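# Slide the paper roll onto the wooden holder's post

## Task

Fit the paper roll over the wooden holder's upright post so that it comes to rest on the holder's base, then release the roll so no gripper is touching it.

## Robot and tools

ROBOT. Two arms, left_arm and right_arm, each ending in a parallel two-finger gripper. A gripper's fingers extend along its own +z axis and separate along its own y axis. The reported end_effector_position is the spot between the finger pads, roughly 1 cm short of the tips. Joint ranges (rad), base to gripper: waist -2.618 to 3.054, shoulder 0 to 3.142, elbow 0 to 3.142 (straight at 2.901), wrist pitch -1.571 to 1.571, wrist yaw -1.571 to 1.571, wrist roll -2.094 to 2.094.

FRAME. All positions and quaternions use one scene frame: origin at table-top height halfway between the arms' nominal bases, +z up, +x out across the table, left_arm toward +y (arm names do not match image sides). Reported hand poses can be a few centimetres off, more at long reach; friction and gravity may leave a resting gripper a centimetre or more from its command without any contact. A BASES line, if present, gives calibrated base positions.

THE ROW. Every commanded pose is one flat list of 16 numbers covering both arms, even if only one moves: left_arm x, y, z (metres), qw, qx, qy, qz (w first), opening; then the same eight for right_arm. These are absolute targets in the scene frame, not offsets. Opening runs -1 (closed) to +1 (fully open, 0.094 m). To keep an arm still, repeat its full pose from the last result before it started resting, with its intended opening; to keep an orientation, resend the same quaternion rather than the drifted reported one.

execute_actions(actions, cameras). actions holds zero or one item. Empty list = look: returns state and pictures. {"rows": [...], "steps": n} = direct control, 1 to 15 rows of 16 numbers, n at most 15 (default 15, at least 5), each step 1/30 s; rows apply one per step and the last repeats. Each row's target must lie within 0.6 m of that arm's last reported position along each gripper axis, or the call is refused and nothing is sent. {"steps": n} alone = wait up to 300 steps counted from the previous result. The result is read 5 steps before the action ends; those steps still run afterwards. Pictures come only with an empty list or when cameras names them (["all"], [] for none).

move(target, speed, blend, blocking, cameras). target is one 16-number row or a list of up to 15 rows, with no 0.6 m restriction. Each gripper travels a straight line, rotating the short way; all arms finish together, lasting 0.5 s to 10 s (cut off at 10 s). speed: m/s per arm path, 0.002 to 0.5, default 0.25 (rotation up to twice that in rad/s); one value or one per target. blend: corner rounding radius in metres for lists, default 0 (stop at each). blocking=false returns about 0.5 s after starting. New openings in later targets are applied only after arms come to rest there. Paths ignore obstacles and the other arm; grippers lag and may overshoot speed, especially with a nearly straight arm. Avoid routing close to an arm's own base, which can flip its shoulder. The result adds a move: line: done (within 10 mm and 2 degrees), off_target, moving, held, or fault, plus limits (paced = pose clipped, held = steps withheld). done does not mean no contact.

wait(seconds): 0 to 10 s, no new command; returns early if a move ends. stop(): brakes the current move; fingers continue. zoom_image(camera, region): region [x0, y0, x1, y1] pixels, at most 504x504, from cam_high, cam_left_wrist or cam_right_wrist (each 672x504), only on a camera in the latest images. finished_scene(scene): ends the current scene, giving its number; irreversible.

CONTROL. Each step the controller limits the command to 100 mm and 20 degrees from the measured pose, then solves damped IK, favouring position. Far targets need several actions. The simulation keeps running while you think; fingers in motion keep moving. Hand target in results is the pose currently pursued.

GRIPPING. grip_measured uses the opening scale. Empty it reads up to ~1.6 mm wide. On a hard part under full squeeze it reads up to ~3 mm (0.064) below the part's width, more on round items like the roll. Commanding about 0.05 below the touch reading (0.11+ for round) gives full force, ~50-64 N per pad. To release, command well above grip_measured. Close gently on crushable things.

TORQUES AND HEAT. Joint torques include gravity, have offsets and noise; joints 1-3 wrap at ±28 N m. Holding loads, stretching out or pushing against unreachable poses heats motors: MOTOR HOT at 75 °C, at 90 °C that arm folds and idles, at 100 °C it goes limp.

CAMERAS. cam_high is fixed above looking down; the wrist cameras ride each hand. Calibration lines give K, distortion and T_world_to_cam; wrist images may lag during motion.

AVOID. Dropping the roll or letting go while it moves, knocking anything off the table, fast impacts, hard presses (faster moves and targets further past contact press harder), and any collision between the two arms or grippers, which the clearance check does not prevent for grippers. Occasional tugs may disturb held or loose objects.

Each tool is called after "Emit:" as a command line: name --argument value for each argument, lists and objects as JSON in quotes; but a table of rows of numbers goes row by row, as --pt "numbers of a row", without its own name.

## Session

Emit:
execute_actions --actions '[]'

Scene clock: 0.00 s of 4400.00 s.
left_arm: end_effector_position=(+0.3629, +0.4204, +0.1333) grip_measured=+1.000 end_effector_quat_wxyz=(+0.532, -0.221, +0.816, +0.055) | right_arm: end_effector_position=(+0.4447, -0.1811, +0.1836) grip_measured=+1.000 end_effector_quat_wxyz=(+0.228, -0.321, +0.854, +0.341)
Joint positions: left_arm=[0.482 1.157 0.419 0.293 0.121 -0.104 0.094] | right_arm=[0.031 2.183 2.08 -1.173 -0.805 -0.549 0.094]
Joint velocities: within noise
Joint torques (N m): no reading
Motor temperatures (°C): left_arm=[23 24 21 24 22 21 23] | right_arm=[23 23 23 22 22 23 24]
Heat: left arm: 24 °C; right arm: 24 °C.
Hand target: left_arm +0.3638, +0.4208, +0.1376; +0.536, -0.219, +0.813, +0.056 | right_arm +0.4442, -0.1793, +0.1925; +0.237, -0.325, +0.848, +0.345

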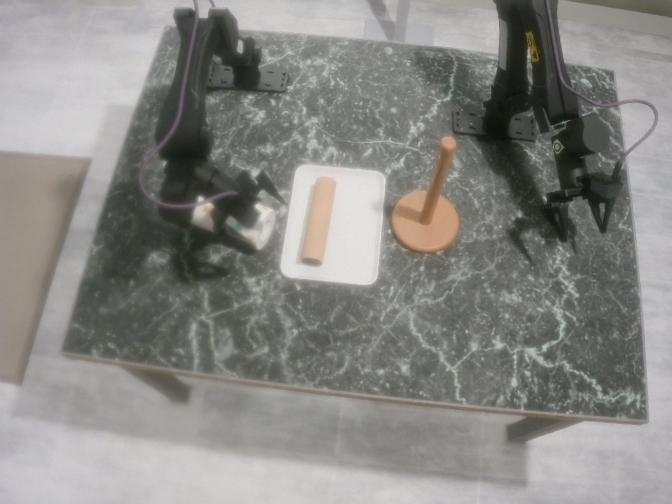

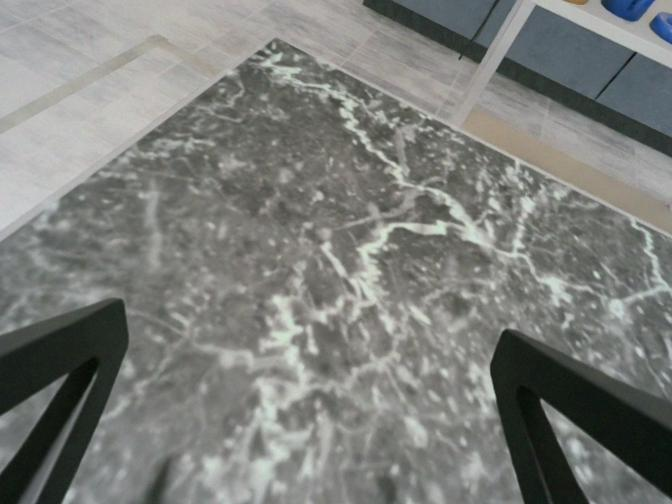

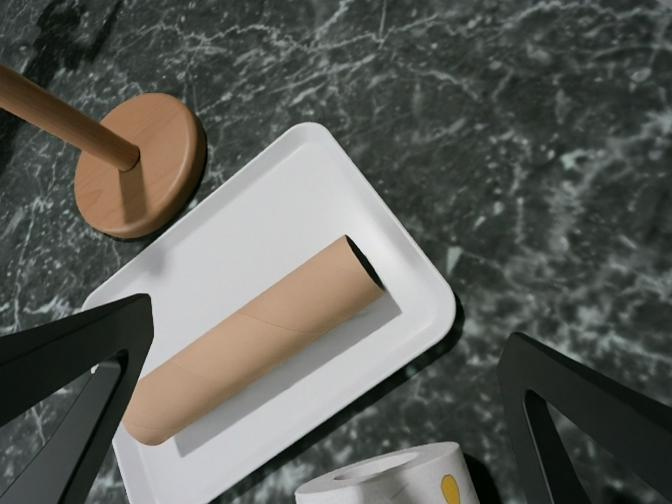

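Emit:
zoom_image --camera "cam_high" --region '[150, 150, 300, 280]'

Emit:
zoom_image --camera "cam_right_wrist" --region '[250, 350, 550, 504]'

Scaled by 3.360 from the camera's 672x504 image, which has a finer 960x720 frame.

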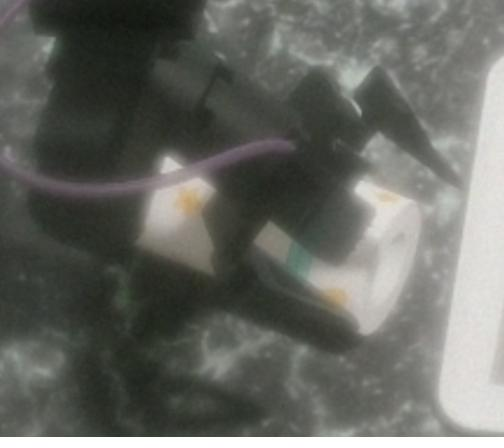

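Scaled by 1.680 from the camera's 672x504 image, which has a finer 960x720 frame.

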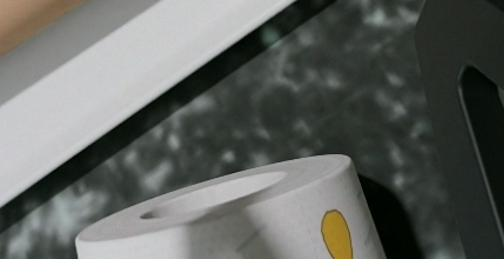

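Emit:
move --target '[0.3638,0.4208,0.1376,0.536,-0.219,0.813,0.056,1,0.388,-0.27,0.22,0,-0.65,0.76,0,1]' --speed 0.4

Scene clock: 3.83 s of 4400.00 s.
left_arm: end_effector_position=(+0.3629, +0.4204, +0.1333) grip_measured=+1.000 end_effector_quat_wxyz=(+0.532, -0.221, +0.816, +0.055) | right_arm: end_effector_position=(+0.3975, -0.2707, +0.2081) grip_measured=+1.000 end_effector_quat_wxyz=(+0.083, -0.641, +0.761, -0.046)
Joint positions: left_arm=[0.482 1.157 0.419 0.293 0.121 -0.104 0.094] | right_arm=[0.122 2.098 2.289 -1.572 -0.01 -1.263 0.094]
Joint velocities: within noise
Joint torques (N m): left_arm=[0.06 -4.15 7.76 2.06 0.03 0] | right_arm=[0.57 -16.27 4.56 0.44 0.07 -0.04]
Motor temperatures (°C): left_arm=[23 24 22 25 22 21 23] | right_arm=[23 25 23 23 22 23 24]
Heat: left arm: 25 °C; right arm: 25 °C.
Hand target: left_arm +0.3638, +0.4208, +0.1376; +0.536, -0.219, +0.813, +0.056 | right_arm +0.3882, -0.2701, +0.2192; +0.085, -0.646, +0.757, -0.053
Off the commanded pose: left_arm 0.004 m, 1 deg | right_arm 0.015 m, 11 deg.
joint sent to its limit (right arm) — joint 4 (wrist pitch), lower limit.
Kept back: nothing.
move: off_target (right_arm)
camera_calibration:
cam_right_wrist: T_world_to_cam=[[0.986004, -0.0509576, 0.158746, -0.439606], [-0.115694, -0.894716, 0.431392, -0.26217], [0.12005, -0.44372, -0.888088, 0.120839], [0, 0, 0, 1]] pos_world=[0.388615, -0.203351, 0.2902]

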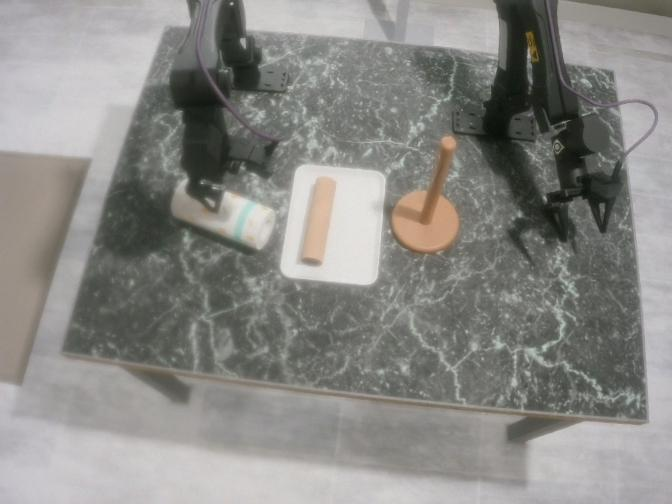

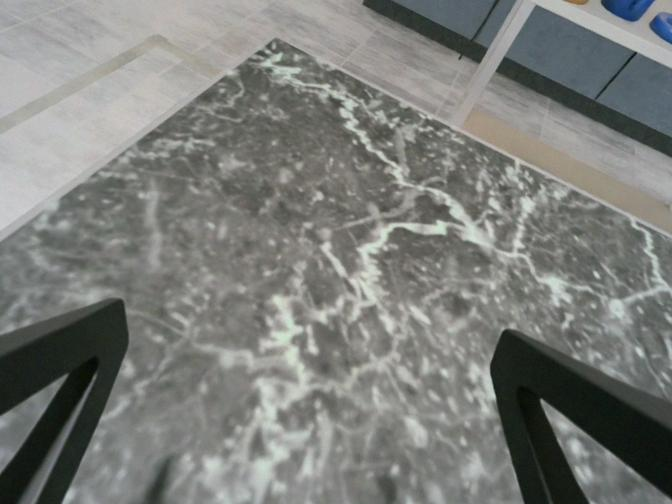

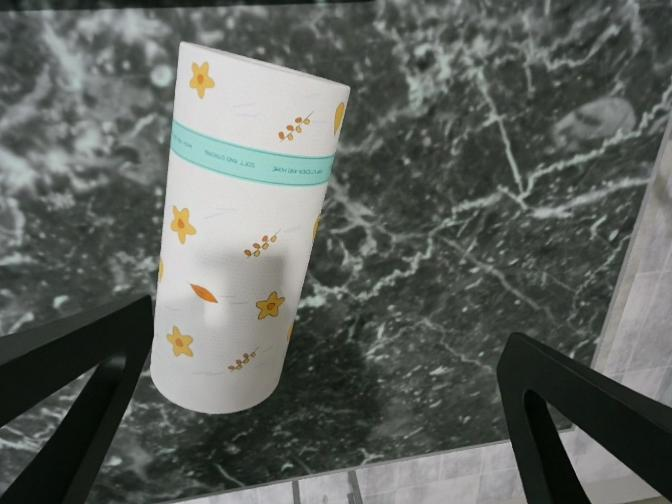

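Emit:
move --target '[0.3638,0.4208,0.1376,0.536,-0.219,0.813,0.056,1,0.361,-0.297,0.14,0,-0.598,0.801,0,1]' --speed 0.3

Scene clock: 5.47 s of 4400.00 s.
left_arm: end_effector_position=(+0.3629, +0.4204, +0.1333) grip_measured=+1.000 end_effector_quat_wxyz=(+0.532, -0.221, +0.816, +0.055) | right_arm: end_effector_position=(+0.3629, -0.2958, +0.1310) grip_measured=+1.000 end_effector_quat_wxyz=(-0.011, -0.601, +0.799, +0.009)
Joint positions: left_arm=[0.482 1.157 0.419 0.293 0.121 -0.104 0.094] | right_arm=[0.074 2.077 1.956 -1.478 -0.003 -1.203 0.094]
Joint velocities: within noise
Joint torques (N m): left_arm=[-0.05 -4.16 7.82 2.05 0.02 -0.02] | right_arm=[-0.12 -15.73 4.7 0.25 0.05 0.08]
Motor temperatures (°C): left_arm=[23 24 22 26 22 21 23] | right_arm=[23 25 23 23 22 23 24]
Heat: left arm: 26 °C; right arm: 25 °C.
Hand target: left_arm +0.3638, +0.4208, +0.1376; +0.536, -0.219, +0.813, +0.056 | right_arm +0.3609, -0.2970, +0.1398; +0.000, -0.598, +0.801, +0.000
Off the commanded pose: left_arm 0.004 m, 1 deg | right_arm 0.009 m, 2 deg.
Kept back: nothing.
move: done
camera_calibration:
cam_right_wrist: T_world_to_cam=[[0.986133, -0.157208, -0.0531814, -0.398199], [-0.112865, -0.870213, 0.479574, -0.255469], [-0.121672, -0.466921, -0.875889, 0.12466], [0, 0, 0, 1]] pos_world=[0.379011, -0.226706, 0.210528]

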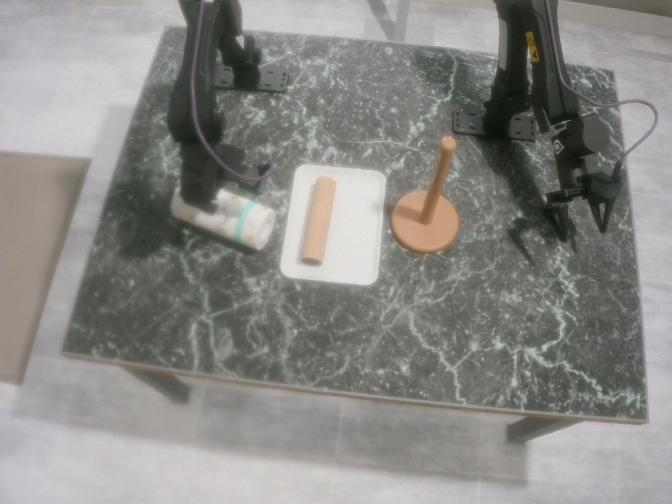

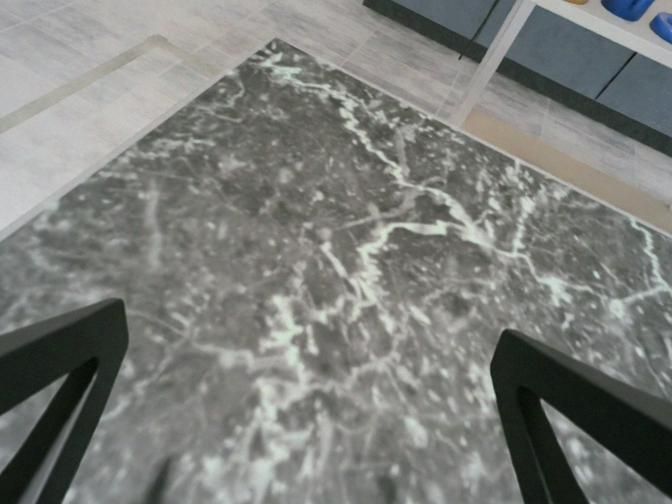

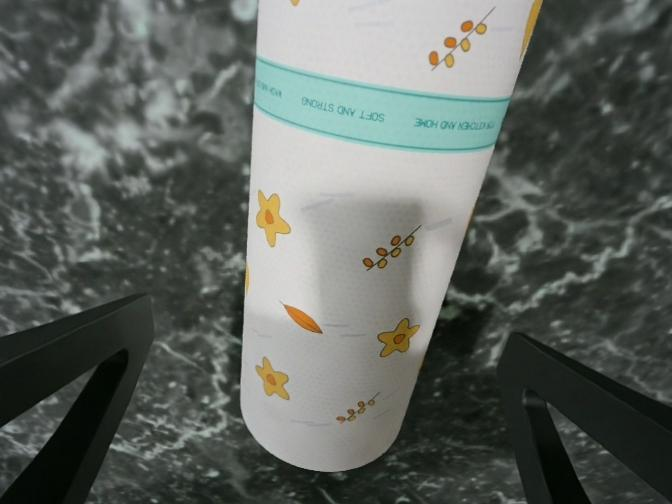

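Emit:
move --target '[0.3638,0.4208,0.1376,0.536,-0.219,0.813,0.056,1,0.3703,-0.297,0.097,0,-0.598,0.801,0,1]' --speed 0.2 --cameras '["cam_right_wrist"]'

Scene clock: 7.40 s of 4400.00 s.
left_arm: end_effector_position=(+0.3629, +0.4204, +0.1333) grip_measured=+1.000 end_effector_quat_wxyz=(+0.532, -0.221, +0.816, +0.055) | right_arm: end_effector_position=(+0.3722, -0.2949, +0.0992) grip_measured=+1.000 end_effector_quat_wxyz=(+0.002, -0.601, +0.799, +0.001)
Joint positions: left_arm=[0.482 1.157 0.419 0.293 0.121 -0.104 0.094] | right_arm=[0.074 2.077 1.83 -1.321 -0.003 -1.203 0.094]
Joint velocities: within noise
Joint torques (N m): left_arm=[-0.06 -4.19 7.76 2.05 0.03 0.01] | right_arm=[-0.25 -13.04 4.81 0.32 0.04 0.07]
Motor temperatures (°C): left_arm=[23 24 22 26 22 21 23] | right_arm=[23 26 23 23 22 23 24]
Heat: left arm: 26 °C; right arm: 26 °C.
Hand target: left_arm +0.3638, +0.4208, +0.1376; +0.536, -0.219, +0.813, +0.056 | right_arm +0.3703, -0.2970, +0.0970; +0.000, -0.598, +0.801, +0.000
Off the commanded pose: left_arm 0.004 m, 1 deg | right_arm 0.004 m, 0 deg.
Kept back: nothing.
move: done
camera_calibration:
cam_right_wrist: T_world_to_cam=[[0.98718, -0.157859, -0.0236012, -0.412465], [-0.128019, -0.871383, 0.473606, -0.232577], [-0.0953285, -0.464512, -0.880421, 0.0896865], [0, 0, 0, 1]] pos_world=[0.385953, -0.226114, 0.179377]
Images, in order (width x height): cam_right_wrist 672x504.

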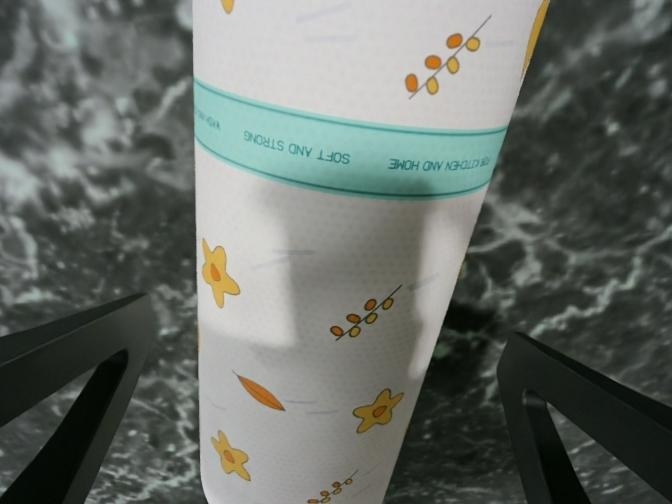

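Emit:
move --target '[0.3638,0.4208,0.1376,0.536,-0.219,0.813,0.056,1,0.3698,-0.297,0.042,0,-0.598,0.801,0,1]' --speed 0.1 --cameras '["cam_right_wrist","cam_high"]'

Scene clock: 9.00 s of 4400.00 s.
left_arm: end_effector_position=(+0.3629, +0.4204, +0.1333) grip_measured=+1.000 end_effector_quat_wxyz=(+0.532, -0.221, +0.816, +0.055) | right_arm: end_effector_position=(+0.3733, -0.2949, +0.0531) grip_measured=+1.000 end_effector_quat_wxyz=(+0.011, -0.601, +0.799, -0.005)
Joint positions: left_arm=[0.482 1.157 0.419 0.293 0.121 -0.104 0.094] | right_arm=[0.074 2.077 1.646 -1.114 -0.003 -1.203 0.094]
Joint velocities: within noise
Joint torques (N m): left_arm=[-0.01 -4.16 7.82 2.05 0.02 -0.01] | right_arm=[-0.2 -10.84 4.9 0.32 0.03 0.06]
Motor temperatures (°C): left_arm=[23 24 22 26 22 21 23] | right_arm=[23 26 23 23 22 23 24]
Heat: left arm: 26 °C; right arm: 26 °C.
Hand target: left_arm +0.3638, +0.4208, +0.1376; +0.536, -0.219, +0.813, +0.056 | right_arm +0.3697, -0.2970, +0.0423; +0.000, -0.598, +0.801, +0.000
Off the commanded pose: left_arm 0.004 m, 1 deg | right_arm 0.012 m, 2 deg.
Kept back: nothing.
move: off_target (right_arm)
camera_calibration:
cam_right_wrist: T_world_to_cam=[[0.987465, -0.157834, -0.00140244, -0.415884], [-0.138764, -0.872323, 0.468826, -0.206531], [-0.0752199, -0.462754, -0.88329, 0.0424042], [0, 0, 0, 1]] pos_world=[0.385201, -0.22618, 0.133699]
Images, in order (width x height): cam_high 672x504, cam_right_wrist 672x504.

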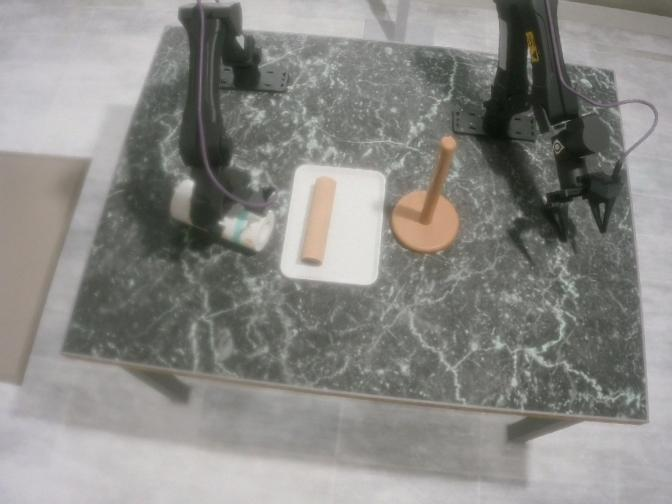

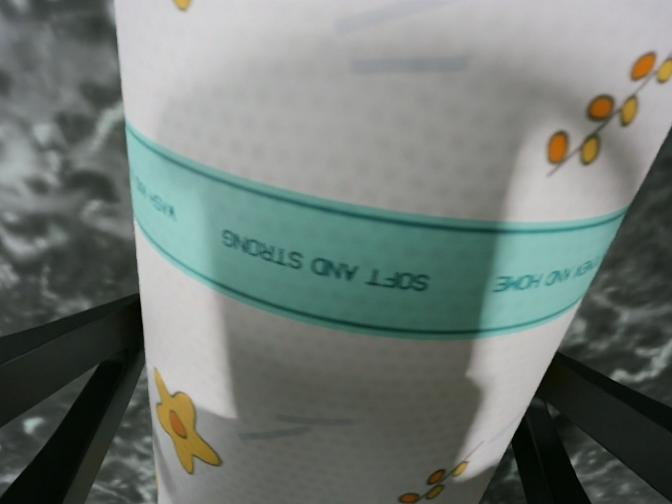

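Emit:
move --target '[0.3638,0.4208,0.1376,0.536,-0.219,0.813,0.056,1,0.3685,-0.297,0.03,0,-0.598,0.801,0,1]' --speed 0.1 --cameras '[]'

Scene clock: 10.00 s of 4400.00 s.
left_arm: end_effector_position=(+0.3629, +0.4204, +0.1333) grip_measured=+1.000 end_effector_quat_wxyz=(+0.532, -0.221, +0.816, +0.055) | right_arm: end_effector_position=(+0.3729, -0.2949, +0.0438) grip_measured=+1.000 end_effector_quat_wxyz=(+0.014, -0.601, +0.799, -0.007)
Joint positions: left_arm=[0.482 1.157 0.419 0.293 0.121 -0.104 0.094] | right_arm=[0.074 2.077 1.608 -1.07 -0.003 -1.203 0.094]
Joint velocities: within noise
Joint torques (N m): left_arm=[-0.02 -4.12 7.73 2.04 0.03 -0.02] | right_arm=[-0.23 -10.22 4.82 0.36 0.05 0.07]
Motor temperatures (°C): left_arm=[23 24 22 26 22 21 23] | right_arm=[23 26 23 23 22 23 24]
Heat: left arm: 26 °C; right arm: 26 °C.
Hand target: left_arm +0.3638, +0.4208, +0.1376; +0.536, -0.219, +0.813, +0.056 | right_arm +0.3682, -0.2970, +0.0304; +0.000, -0.598, +0.801, +0.000
Off the commanded pose: left_arm 0.004 m, 1 deg | right_arm 0.015 m, 2 deg.
Kept back: nothing.
move: off_target (right_arm)
No camera images: "cameras" was empty.

Emit:
move --target '[0.3638,0.4208,0.1376,0.536,-0.219,0.813,0.056,1,0.3685,-0.297,0.03,0,-0.598,0.801,0,0.7]' --cameras '["cam_right_wrist"]'

Scene clock: 10.93 s of 4400.00 s.
left_arm: end_effector_position=(+0.3629, +0.4204, +0.1333) grip_measured=+1.000 end_effector_quat_wxyz=(+0.532, -0.221, +0.816, +0.055) | right_arm: end_effector_position=(+0.3734, -0.2948, +0.0438) grip_measured=+0.726 end_effector_quat_wxyz=(+0.015, -0.601, +0.799, -0.008)
Joint positions: left_arm=[0.482 1.157 0.419 0.293 0.121 -0.104 0.094] | right_arm=[0.074 2.077 1.608 -1.068 -0.003 -1.203 0.081]
Joint velocities: within noise
Joint torques (N m): left_arm=[-0.06 -4.23 7.8 2.05 0.04 -0.01] | right_arm=[-0.14 -10.3 4.81 0.36 0.03 0.07]
Motor temperatures (°C): left_arm=[23 24 22 26 22 21 23] | right_arm=[23 26 23 23 22 23 24]
Heat: left arm: 26 °C; right arm: 26 °C.
Hand target: left_arm +0.3638, +0.4208, +0.1376; +0.536, -0.219, +0.813, +0.056 | right_arm +0.3682, -0.2969, +0.0304; +0.000, -0.598, +0.801, +0.000
Off the commanded pose: left_arm 0.004 m, 1 deg | right_arm 0.015 m, 2 deg.
Kept back: nothing.
move: off_target (right_arm)
camera_calibration:
cam_right_wrist: T_world_to_cam=[[0.987442, -0.157836, 0.00673789, -0.41634], [-0.142676, -0.872665, 0.467011, -0.200732], [-0.0678312, -0.462108, -0.884226, 0.0317124], [0, 0, 0, 1]] pos_world=[0.384623, -0.22623, 0.12459]
Images, in order (width x height): cam_right_wrist 672x504.

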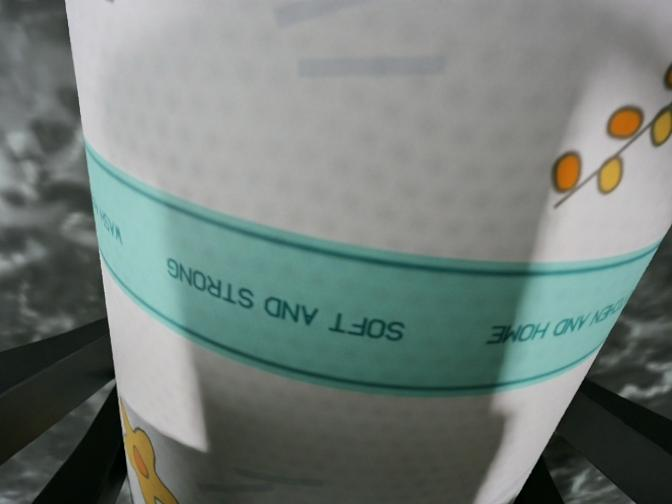

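Emit:
move --pt "0.3638 0.4208 0.1376 0.536 -0.219 0.813 0.056 1 0.3685 -0.297 0.03 0 -0.598 0.801 0 0.4" --pt "0.3638 0.4208 0.1376 0.536 -0.219 0.813 0.056 1 0.368 -0.29 0.17 0 -0.598 0.801 0 0.4" --pt "0.3638 0.4208 0.1376 0.536 -0.219 0.813 0.056 1 0.33 -0.1 0.43 0.596 -0.38 0.596 0.38 0.4" --speed '[0.2,0.25,0.4]' --blend '[0,0.04,0]' --cameras '["cam_high","cam_right_wrist"]'

Scene clock: 15.73 s of 4400.00 s.
left_arm: end_effector_position=(+0.3629, +0.4204, +0.1333) grip_measured=+1.000 end_effector_quat_wxyz=(+0.532, -0.221, +0.816, +0.055) | right_arm: end_effector_position=(+0.3412, -0.1004, +0.4185) grip_measured=+0.724 end_effector_quat_wxyz=(+0.583, -0.378, +0.609, +0.383)
Joint positions: left_arm=[0.482 1.157 0.419 0.293 0.121 -0.104 0.094] | right_arm=[0.216 1.431 1.376 0.009 -0.908 -0.009 0.081]
Joint velocities: within noise
Joint torques (N m): left_arm=[-0.03 -4.04 7.82 2.03 0.03 -0.01] | right_arm=[0.79 -10.59 5.96 1.9 0.07 0.08]
Motor temperatures (°C): left_arm=[23 24 22 27 22 21 23] | right_arm=[23 26 23 23 22 23 24]
Heat: left arm: 27 °C; right arm: 26 °C.
Hand target: left_arm +0.3638, +0.4208, +0.1376; +0.536, -0.219, +0.813, +0.056 | right_arm +0.3301, -0.1000, +0.4299; +0.596, -0.380, +0.596, +0.380
Off the commanded pose: left_arm 0.004 m, 1 deg | right_arm 0.016 m, 2 deg.
Kept back: nothing.
move: off_target (right_arm)
camera_calibration:
cam_right_wrist: T_world_to_cam=[[0.914718, -0.392773, 0.0949722, -0.39208], [-0.123021, -0.494545, -0.860402, 0.37619], [0.384911, 0.775342, -0.500688, 0.259938], [0, 0, 0, 1]] pos_world=[0.304869, -0.169497, 0.491059]
Images, in order (width x height): cam_high 672x504, cam_right_wrist 672x504.

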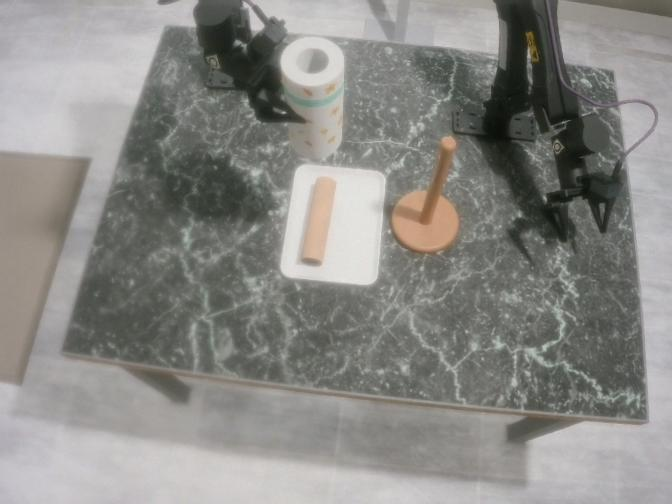

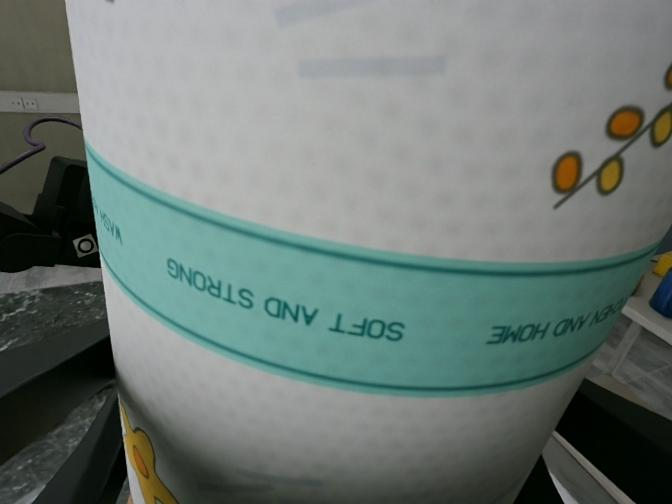

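Emit:
move --target '[0.3638,0.4208,0.1376,0.536,-0.219,0.813,0.056,1,0.292,0.12,0.43,0.596,-0.38,0.596,0.38,0.4]' --speed 0.3 --cameras '["cam_high","cam_left_wrist"]'

Emit:
zoom_image --camera "cam_high" --region '[330, 20, 530, 270]'

Scene clock: 17.83 s of 4400.00 s.
left_arm: end_effector_position=(+0.3629, +0.4204, +0.1333) grip_measured=+1.000 end_effector_quat_wxyz=(+0.532, -0.221, +0.816, +0.055) | right_arm: end_effector_position=(+0.2807, +0.1195, +0.4161) grip_measured=+0.724 end_effector_quat_wxyz=(+0.577, -0.393, +0.602, +0.387)
Joint positions: left_arm=[0.482 1.157 0.419 0.293 0.121 -0.104 0.094] | right_arm=[0.862 1.7 1.636 0.029 -0.294 0.002 0.081]
Joint velocities: within noise
Joint torques (N m): left_arm=[0.02 -4.16 7.76 2.04 0.02 -0.02] | right_arm=[-0.49 -8.28 12.05 2.06 0.31 0.01]
Motor temperatures (°C): left_arm=[23 24 23 27 22 21 23] | right_arm=[23 26 23 24 22 23 25]
Heat: left arm: 27 °C; right arm: 26 °C.
Hand target: left_arm +0.3638, +0.4208, +0.1376; +0.536, -0.219, +0.813, +0.056 | right_arm +0.2912, +0.1190, +0.4296; +0.596, -0.380, +0.596, +0.380
Off the commanded pose: left_arm 0.004 m, 1 deg | right_arm 0.018 m, 3 deg.
Kept back: nothing.
move: off_target (right_arm)
Images, in order (width x height): cam_high 672x504, cam_left_wrist 672x504.

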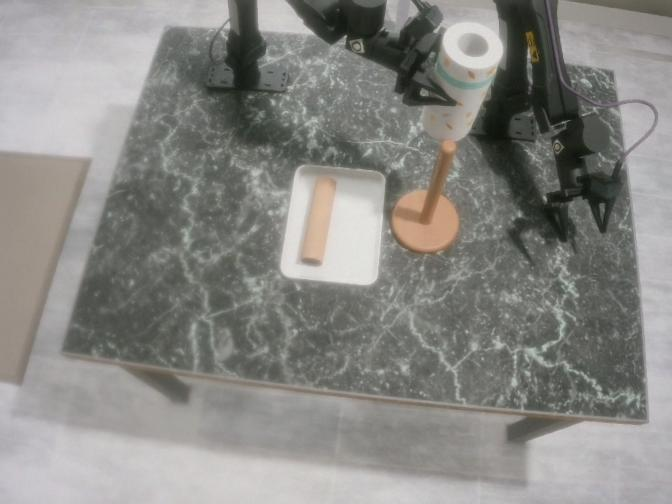

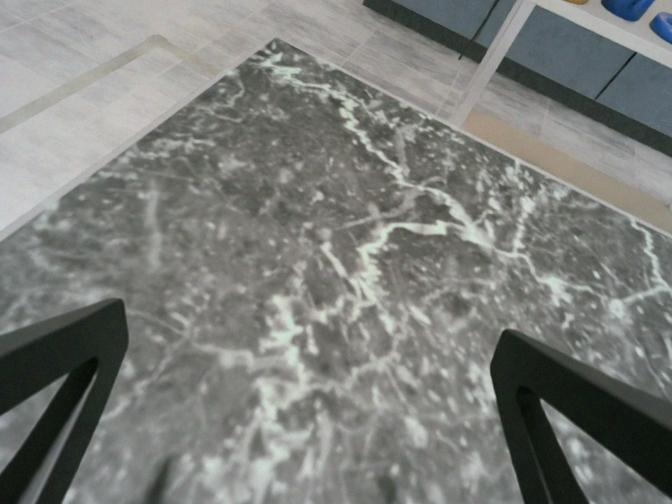

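Scaled by 2.016 from the camera's 672x504 image, which has a finer 960x720 frame.

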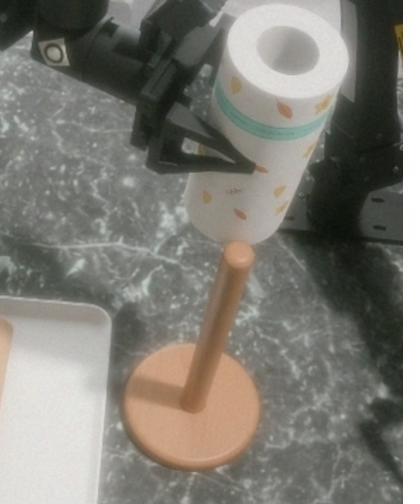

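Emit:
move --target '[0.3638,0.4208,0.1376,0.536,-0.219,0.813,0.056,1,0.318,0.126,0.425,0.609,-0.372,0.583,0.388,0.4]' --speed 0.2 --cameras '["cam_high"]'

Emit:
zoom_image --camera "cam_high" --region '[330, 20, 530, 270]'

Scene clock: 19.33 s of 4400.00 s.
left_arm: end_effector_position=(+0.3629, +0.4204, +0.1333) grip_measured=+1.000 end_effector_quat_wxyz=(+0.532, -0.221, +0.816, +0.055) | right_arm: end_effector_position=(+0.3106, +0.1241, +0.4057) grip_measured=+0.724 end_effector_quat_wxyz=(+0.588, -0.380, +0.602, +0.385)
Joint positions: left_arm=[0.482 1.157 0.419 0.293 0.121 -0.104 0.094] | right_arm=[0.824 1.775 1.661 0.102 -0.305 0.012 0.081]
Joint velocities: within noise
Joint torques (N m): left_arm=[-0.09 -4.08 7.77 2.05 0.02 -0.01] | right_arm=[-0.58 -9.24 12.22 2.29 -0.02 0.02]
Motor temperatures (°C): left_arm=[23 24 23 27 22 21 23] | right_arm=[23 26 24 24 22 23 25]
Heat: left arm: 27 °C; right arm: 26 °C.
Hand target: left_arm +0.3638, +0.4208, +0.1376; +0.536, -0.219, +0.813, +0.056 | right_arm +0.3169, +0.1247, +0.4245; +0.609, -0.372, +0.583, +0.388
Off the commanded pose: left_arm 0.004 m, 1 deg | right_arm 0.021 m, 3 deg.
Kept back: nothing.
move: off_target (right_arm)
Images, in order (width x height): cam_high 672x504.

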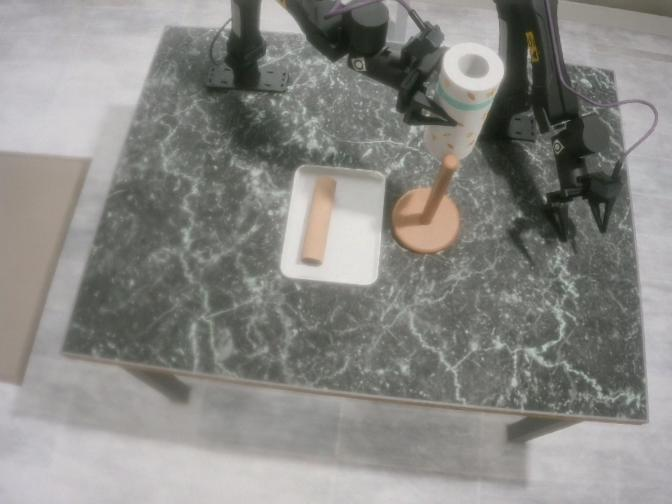

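Scaled by 2.016 from the camera's 672x504 image, which has a finer 960x720 frame.

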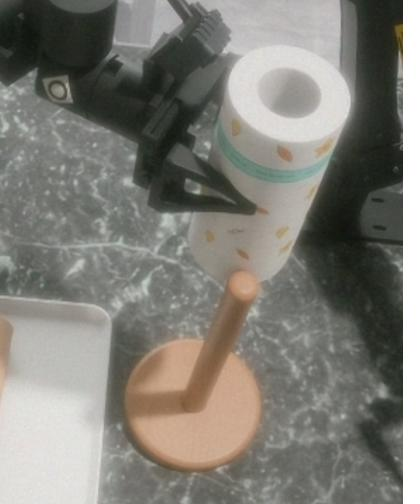

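Emit:
move --pt "0.3638 0.4208 0.1376 0.536 -0.219 0.813 0.056 1 0.285 0.119 0.43 0.609 -0.372 0.583 0.388 0.4" --pt "0.3638 0.4208 0.1376 0.536 -0.219 0.813 0.056 1 0.285 0.119 0.49 0.614 -0.368 0.575 0.392 0.4" --speed '[0.15,0.25]' --cameras '["cam_high"]'

Emit:
zoom_image --camera "cam_high" --region '[330, 0, 530, 250]'

Scene clock: 20.97 s of 4400.00 s.
left_arm: end_effector_position=(+0.3629, +0.4204, +0.1333) grip_measured=+1.000 end_effector_quat_wxyz=(+0.532, -0.221, +0.816, +0.055) | right_arm: end_effector_position=(+0.2825, +0.1222, +0.4765) grip_measured=+0.724 end_effector_quat_wxyz=(+0.602, -0.376, +0.583, +0.395)
Joint positions: left_arm=[0.482 1.157 0.419 0.293 0.121 -0.104 0.094] | right_arm=[0.871 1.757 1.879 -0.084 -0.269 0.018 0.081]
Joint velocities: within noise
Joint torques (N m): left_arm=[0.02 -4.12 7.73 2.05 0.01 -0.02] | right_arm=[-0.28 -10.19 10.33 1.91 0.13 0.01]
Motor temperatures (°C): left_arm=[23 24 23 27 22 21 23] | right_arm=[23 26 24 24 22 23 25]
Heat: left arm: 27 °C; right arm: 26 °C.
Hand target: left_arm +0.3638, +0.4208, +0.1376; +0.536, -0.219, +0.813, +0.056 | right_arm +0.2846, +0.1186, +0.4899; +0.615, -0.369, +0.576, +0.393
Off the commanded pose: left_arm 0.004 m, 1 deg | right_arm 0.014 m, 2 deg.
Kept back: nothing.
move: off_target (right_arm)
Images, in order (width x height): cam_high 672x504.

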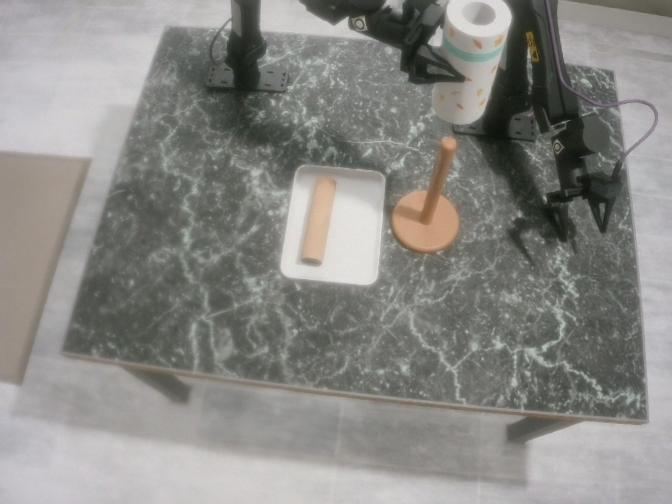

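Scaled by 2.016 from the camera's 672x504 image, which has a finer 960x720 frame.

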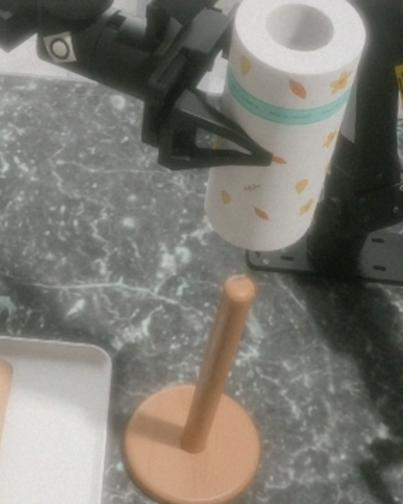

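Emit:
move --target '[0.3638,0.4208,0.1376,0.536,-0.219,0.813,0.056,1,0.325,0.118,0.488,0.604,-0.375,0.586,0.386,0.4]' --speed 0.2 --cameras '["cam_high"]'

Emit:
zoom_image --camera "cam_high" --region '[330, 0, 530, 250]'

Scene clock: 23.00 s of 4400.00 s.
left_arm: end_effector_position=(+0.3629, +0.4204, +0.1333) grip_measured=+1.000 end_effector_quat_wxyz=(+0.532, -0.221, +0.816, +0.055) | right_arm: end_effector_position=(+0.3248, +0.1147, +0.4794) grip_measured=+0.724 end_effector_quat_wxyz=(+0.599, -0.371, +0.598, +0.382)
Joint positions: left_arm=[0.482 1.157 0.419 0.293 0.121 -0.104 0.094] | right_arm=[0.789 1.865 2.057 -0.182 -0.323 0.016 0.081]
Joint velocities: within noise
Joint torques (N m): left_arm=[-0.05 -4.16 7.8 2.05 0.01 -0.01] | right_arm=[-0.05 -9.52 11.11 1.89 -0.16 -0.03]
Motor temperatures (°C): left_arm=[23 24 23 28 22 21 23] | right_arm=[23 26 24 25 22 23 25]
Heat: left arm: 28 °C; right arm: 26 °C.
Hand target: left_arm +0.3638, +0.4208, +0.1376; +0.536, -0.219, +0.813, +0.056 | right_arm +0.3248, +0.1176, +0.4877; +0.605, -0.375, +0.586, +0.386
Off the commanded pose: left_arm 0.004 m, 1 deg | right_arm 0.009 m, 2 deg.
Kept back: nothing.
move: done
Images, in order (width x height): cam_high 672x504.

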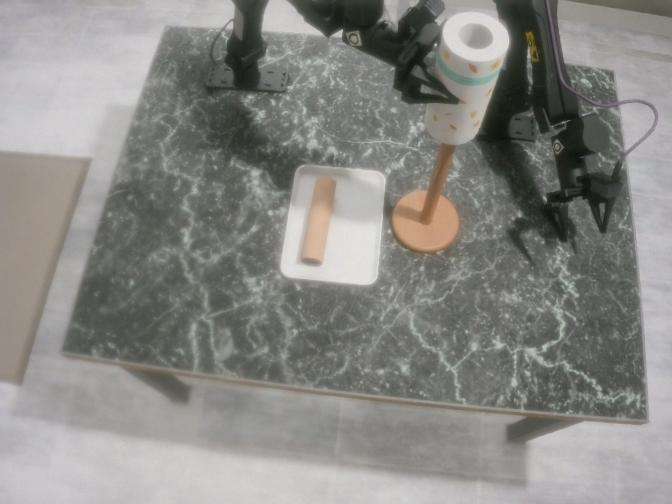

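Scaled by 2.016 from the camera's 672x504 image, which has a finer 960x720 frame.

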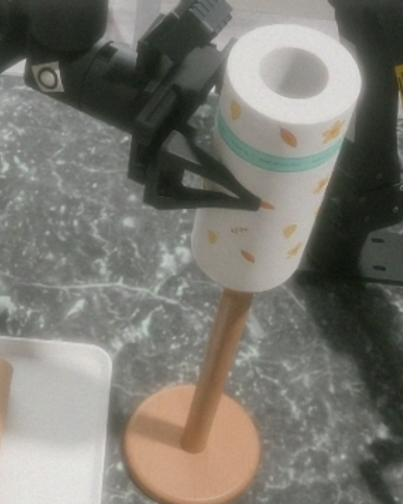

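Emit:
move --pt "0.3638 0.4208 0.1376 0.536 -0.219 0.813 0.056 1 0.320 0.123 0.465 0.604 -0.375 0.586 0.386 0.4" --pt "0.3638 0.4208 0.1376 0.536 -0.219 0.813 0.056 1 0.320 0.123 0.415 0.604 -0.375 0.586 0.386 0.4" --speed '[0.15,0.1]' --blend '[0.01,0]' --cameras '["cam_high"]'

Emit:
zoom_image --camera "cam_high" --region '[330, 0, 530, 250]'

Scene clock: 24.77 s of 4400.00 s.
left_arm: end_effector_position=(+0.3629, +0.4204, +0.1333) grip_measured=+1.000 end_effector_quat_wxyz=(+0.532, -0.221, +0.816, +0.055) | right_arm: end_effector_position=(+0.3327, +0.1314, +0.3845) grip_measured=+0.724 end_effector_quat_wxyz=(+0.581, -0.379, +0.611, +0.381)
Joint positions: left_arm=[0.482 1.157 0.419 0.293 0.121 -0.104 0.094] | right_arm=[0.798 1.849 1.692 0.12 -0.324 0.013 0.081]
Joint velocities: within noise
Joint torques (N m): left_arm=[0.02 -4.15 7.79 2.06 0.03 -0.04] | right_arm=[0.57 -16.92 6.84 2.21 0.05 -0.01]
Motor temperatures (°C): left_arm=[23 24 23 28 22 21 23] | right_arm=[23 27 24 25 22 23 25]
Heat: left arm: 28 °C; right arm: 27 °C.
Hand target: left_arm +0.3638, +0.4208, +0.1376; +0.536, -0.219, +0.813, +0.056 | right_arm +0.3203, +0.1232, +0.4145; +0.604, -0.375, +0.587, +0.386
Off the commanded pose: left_arm 0.004 m, 1 deg | right_arm 0.034 m, 4 deg.
Kept back: nothing.
move: off_target (right_arm)
Images, in order (width x height): cam_high 672x504.

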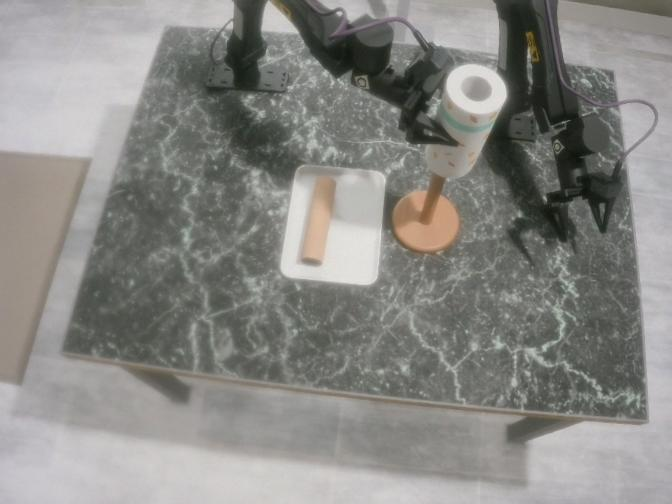

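Scaled by 2.016 from the camera's 672x504 image, which has a finer 960x720 frame.

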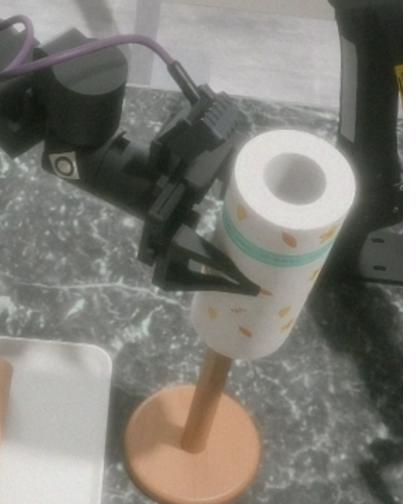

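Emit:
move --target '[0.3638,0.4208,0.1376,0.536,-0.219,0.813,0.056,1,0.306,0.117,0.37,0.614,-0.368,0.575,0.392,0.4]' --speed 0.1 --cameras '["cam_high"]'

Emit:
zoom_image --camera "cam_high" --region '[330, 20, 530, 270]'

Scene clock: 26.37 s of 4400.00 s.
left_arm: end_effector_position=(+0.3629, +0.4204, +0.1333) grip_measured=+1.000 end_effector_quat_wxyz=(+0.532, -0.221, +0.816, +0.055) | right_arm: end_effector_position=(+0.3180, +0.1240, +0.3419) grip_measured=+0.723 end_effector_quat_wxyz=(+0.595, -0.377, +0.597, +0.385)
Joint positions: left_arm=[0.482 1.157 0.419 0.293 0.121 -0.104 0.094] | right_arm=[0.812 1.795 1.416 0.382 -0.312 0.013 0.081]
Joint velocities: within noise
Joint torques (N m): left_arm=[-0.05 -4.1 7.79 2.06 0.05 0] | right_arm=[0.76 -16.2 6.75 2.19 0.1 0.1]
Motor temperatures (°C): left_arm=[23 24 23 28 22 21 23] | right_arm=[23 27 24 26 22 23 25]
Heat: left arm: 28 °C; right arm: 27 °C.
Hand target: left_arm +0.3638, +0.4208, +0.1376; +0.536, -0.219, +0.813, +0.056 | right_arm +0.3063, +0.1174, +0.3697; +0.615, -0.369, +0.576, +0.393
Off the commanded pose: left_arm 0.004 m, 1 deg | right_arm 0.031 m, 4 deg.
Kept back: nothing.
move: off_target (right_arm)
Images, in order (width x height): cam_high 672x504.

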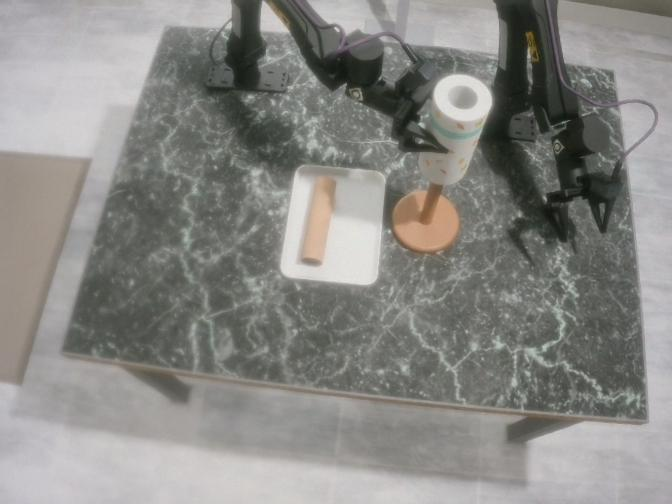

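Scaled by 2.016 from the camera's 672x504 image, which has a finer 960x720 frame.

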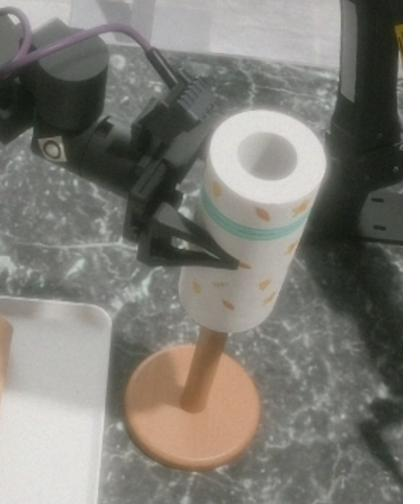

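Emit:
move --target '[0.3638,0.4208,0.1376,0.536,-0.219,0.813,0.056,1,0.308,0.118,0.2,0.614,-0.368,0.575,0.392,0.4]' --speed 0.12 --cameras '["cam_high"]'

Emit:
zoom_image --camera "cam_high" --region '[330, 70, 530, 320]'

Scene clock: 28.60 s of 4400.00 s.
left_arm: end_effector_position=(+0.3629, +0.4204, +0.1333) grip_measured=+1.000 end_effector_quat_wxyz=(+0.532, -0.221, +0.816, +0.055) | right_arm: end_effector_position=(+0.3125, +0.1158, +0.2071) grip_measured=+0.723 end_effector_quat_wxyz=(+0.615, -0.368, +0.580, +0.387)
Joint positions: left_arm=[0.482 1.157 0.419 0.293 0.121 -0.104 0.094] | right_arm=[0.812 1.996 1.037 1.018 -0.303 0.014 0.081]
Joint velocities: within noise
Joint torques (N m): left_arm=[0.01 -4.15 7.73 2.06 0.03 -0.02] | right_arm=[0.66 -9.96 5.19 2.35 -0.01 0.07]
Motor temperatures (°C): left_arm=[23 24 23 28 22 21 23] | right_arm=[23 27 24 26 22 23 25]
Heat: left arm: 28 °C; right arm: 27 °C.
Hand target: left_arm +0.3638, +0.4208, +0.1376; +0.536, -0.219, +0.813, +0.056 | right_arm +0.3079, +0.1179, +0.2000; +0.615, -0.369, +0.576, +0.392
Off the commanded pose: left_arm 0.004 m, 1 deg | right_arm 0.009 m, 1 deg.
Kept back: nothing.
move: done
Images, in order (width x height): cam_high 672x504.

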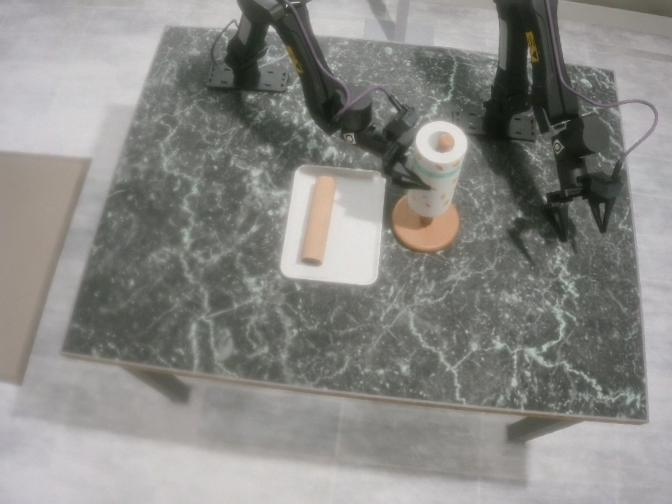

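Scaled by 2.016 from the camera's 672x504 image, which has a finer 960x720 frame.

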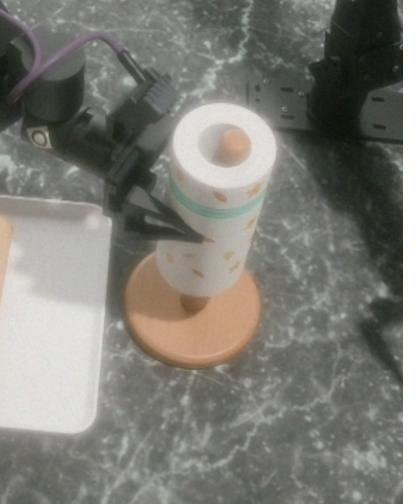

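Emit:
move --pt "0.3638 0.4208 0.1376 0.536 -0.219 0.813 0.056 1 0.311 0.126 0.155 0.614 -0.368 0.575 0.392 0.4" --pt "0.3638 0.4208 0.1376 0.536 -0.219 0.813 0.056 1 0.311 0.126 0.13 0.614 -0.368 0.575 0.392 0.4" --speed '[0.12,0.06]' --blend '[0.01,0]' --cameras '["cam_high"]'

Emit:
zoom_image --camera "cam_high" --region '[330, 70, 530, 320]'

Scene clock: 30.13 s of 4400.00 s.
left_arm: end_effector_position=(+0.3629, +0.4204, +0.1333) grip_measured=+1.000 end_effector_quat_wxyz=(+0.532, -0.221, +0.816, +0.055) | right_arm: end_effector_position=(+0.3146, +0.1253, +0.1405) grip_measured=+0.723 end_effector_quat_wxyz=(+0.617, -0.369, +0.574, +0.391)
Joint positions: left_arm=[0.482 1.157 0.419 0.293 0.121 -0.104 0.094] | right_arm=[0.821 2.224 1.037 1.259 -0.302 0.014 0.081]
Joint velocities: within noise
Joint torques (N m): left_arm=[-0.01 -4.15 7.8 2.04 0.03 -0.01] | right_arm=[0.62 -10.65 4.64 2.25 0.07 0.07]
Motor temperatures (°C): left_arm=[23 24 23 28 22 21 23] | right_arm=[23 27 24 27 22 23 25]
Heat: left arm: 28 °C; right arm: 27 °C.
Hand target: left_arm +0.3638, +0.4208, +0.1376; +0.536, -0.219, +0.813, +0.056 | right_arm +0.3109, +0.1259, +0.1301; +0.615, -0.369, +0.576, +0.393
Off the commanded pose: left_arm 0.004 m, 1 deg | right_arm 0.011 m, 0 deg.
Kept back: nothing.
move: off_target (right_arm)
Images, in order (width x height): cam_high 672x504.

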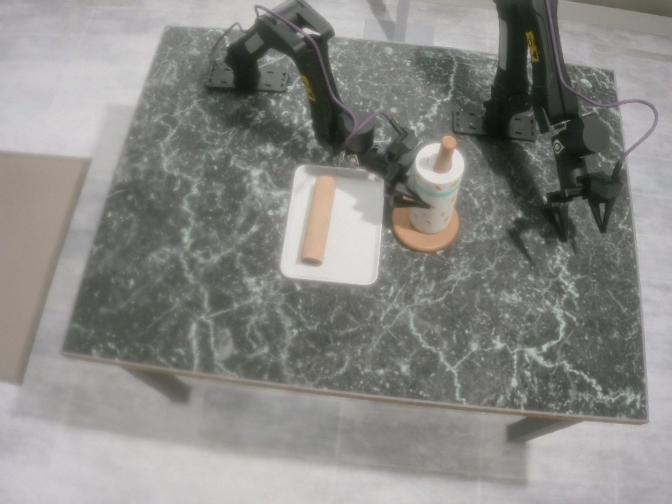

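Scaled by 2.016 from the camera's 672x504 image, which has a finer 960x720 frame.

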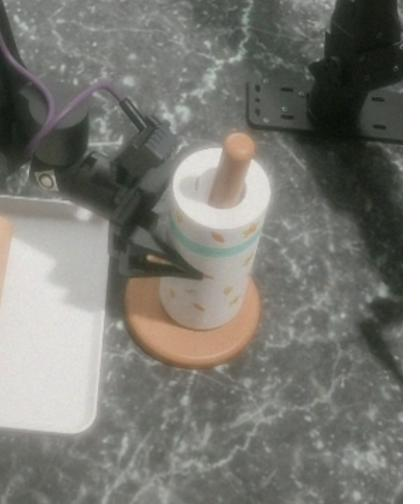

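Emit:
move --target '[0.3638,0.4208,0.1376,0.536,-0.219,0.813,0.056,1,0.314,0.128,0.112,0.614,-0.368,0.575,0.392,0.4]' --speed 0.05 --cameras '["cam_high"]'

Emit:
zoom_image --camera "cam_high" --region '[330, 70, 530, 320]'

Scene clock: 31.10 s of 4400.00 s.
left_arm: end_effector_position=(+0.3629, +0.4204, +0.1333) grip_measured=+1.000 end_effector_quat_wxyz=(+0.532, -0.221, +0.816, +0.055) | right_arm: end_effector_position=(+0.3140, +0.1245, +0.1355) grip_measured=+0.723 end_effector_quat_wxyz=(+0.630, -0.363, +0.560, +0.397)
Joint positions: left_arm=[0.482 1.157 0.419 0.293 0.121 -0.104 0.094] | right_arm=[0.821 2.274 1.037 1.35 -0.302 0.021 0.081]
Joint velocities: within noise
Joint torques (N m): left_arm=[-0.02 -4.14 7.82 2.05 0.02 -0.02] | right_arm=[0.4 -9.35 5.74 1.71 0.05 -0.01]
Motor temperatures (°C): left_arm=[23 24 23 28 22 21 23] | right_arm=[23 27 24 27 22 23 25]
Heat: left arm: 28 °C; right arm: 27 °C.
Hand target: left_arm +0.3638, +0.4208, +0.1376; +0.536, -0.219, +0.813, +0.056 | right_arm +0.3132, +0.1270, +0.1122; +0.615, -0.369, +0.576, +0.393
Off the commanded pose: left_arm 0.004 m, 1 deg | right_arm 0.024 m, 3 deg.
Kept back: nothing.
move: off_target (right_arm)
Images, in order (width x height): cam_high 672x504.

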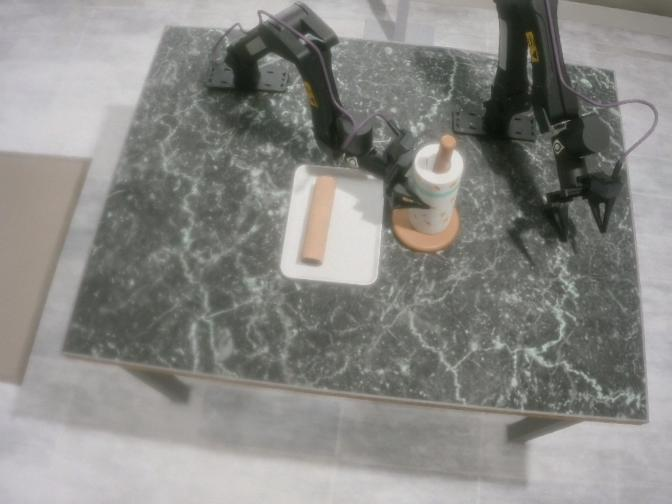

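Scaled by 2.016 from the camera's 672x504 image, which has a finer 960x720 frame.

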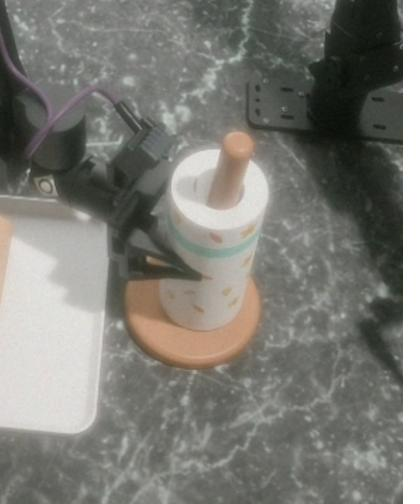

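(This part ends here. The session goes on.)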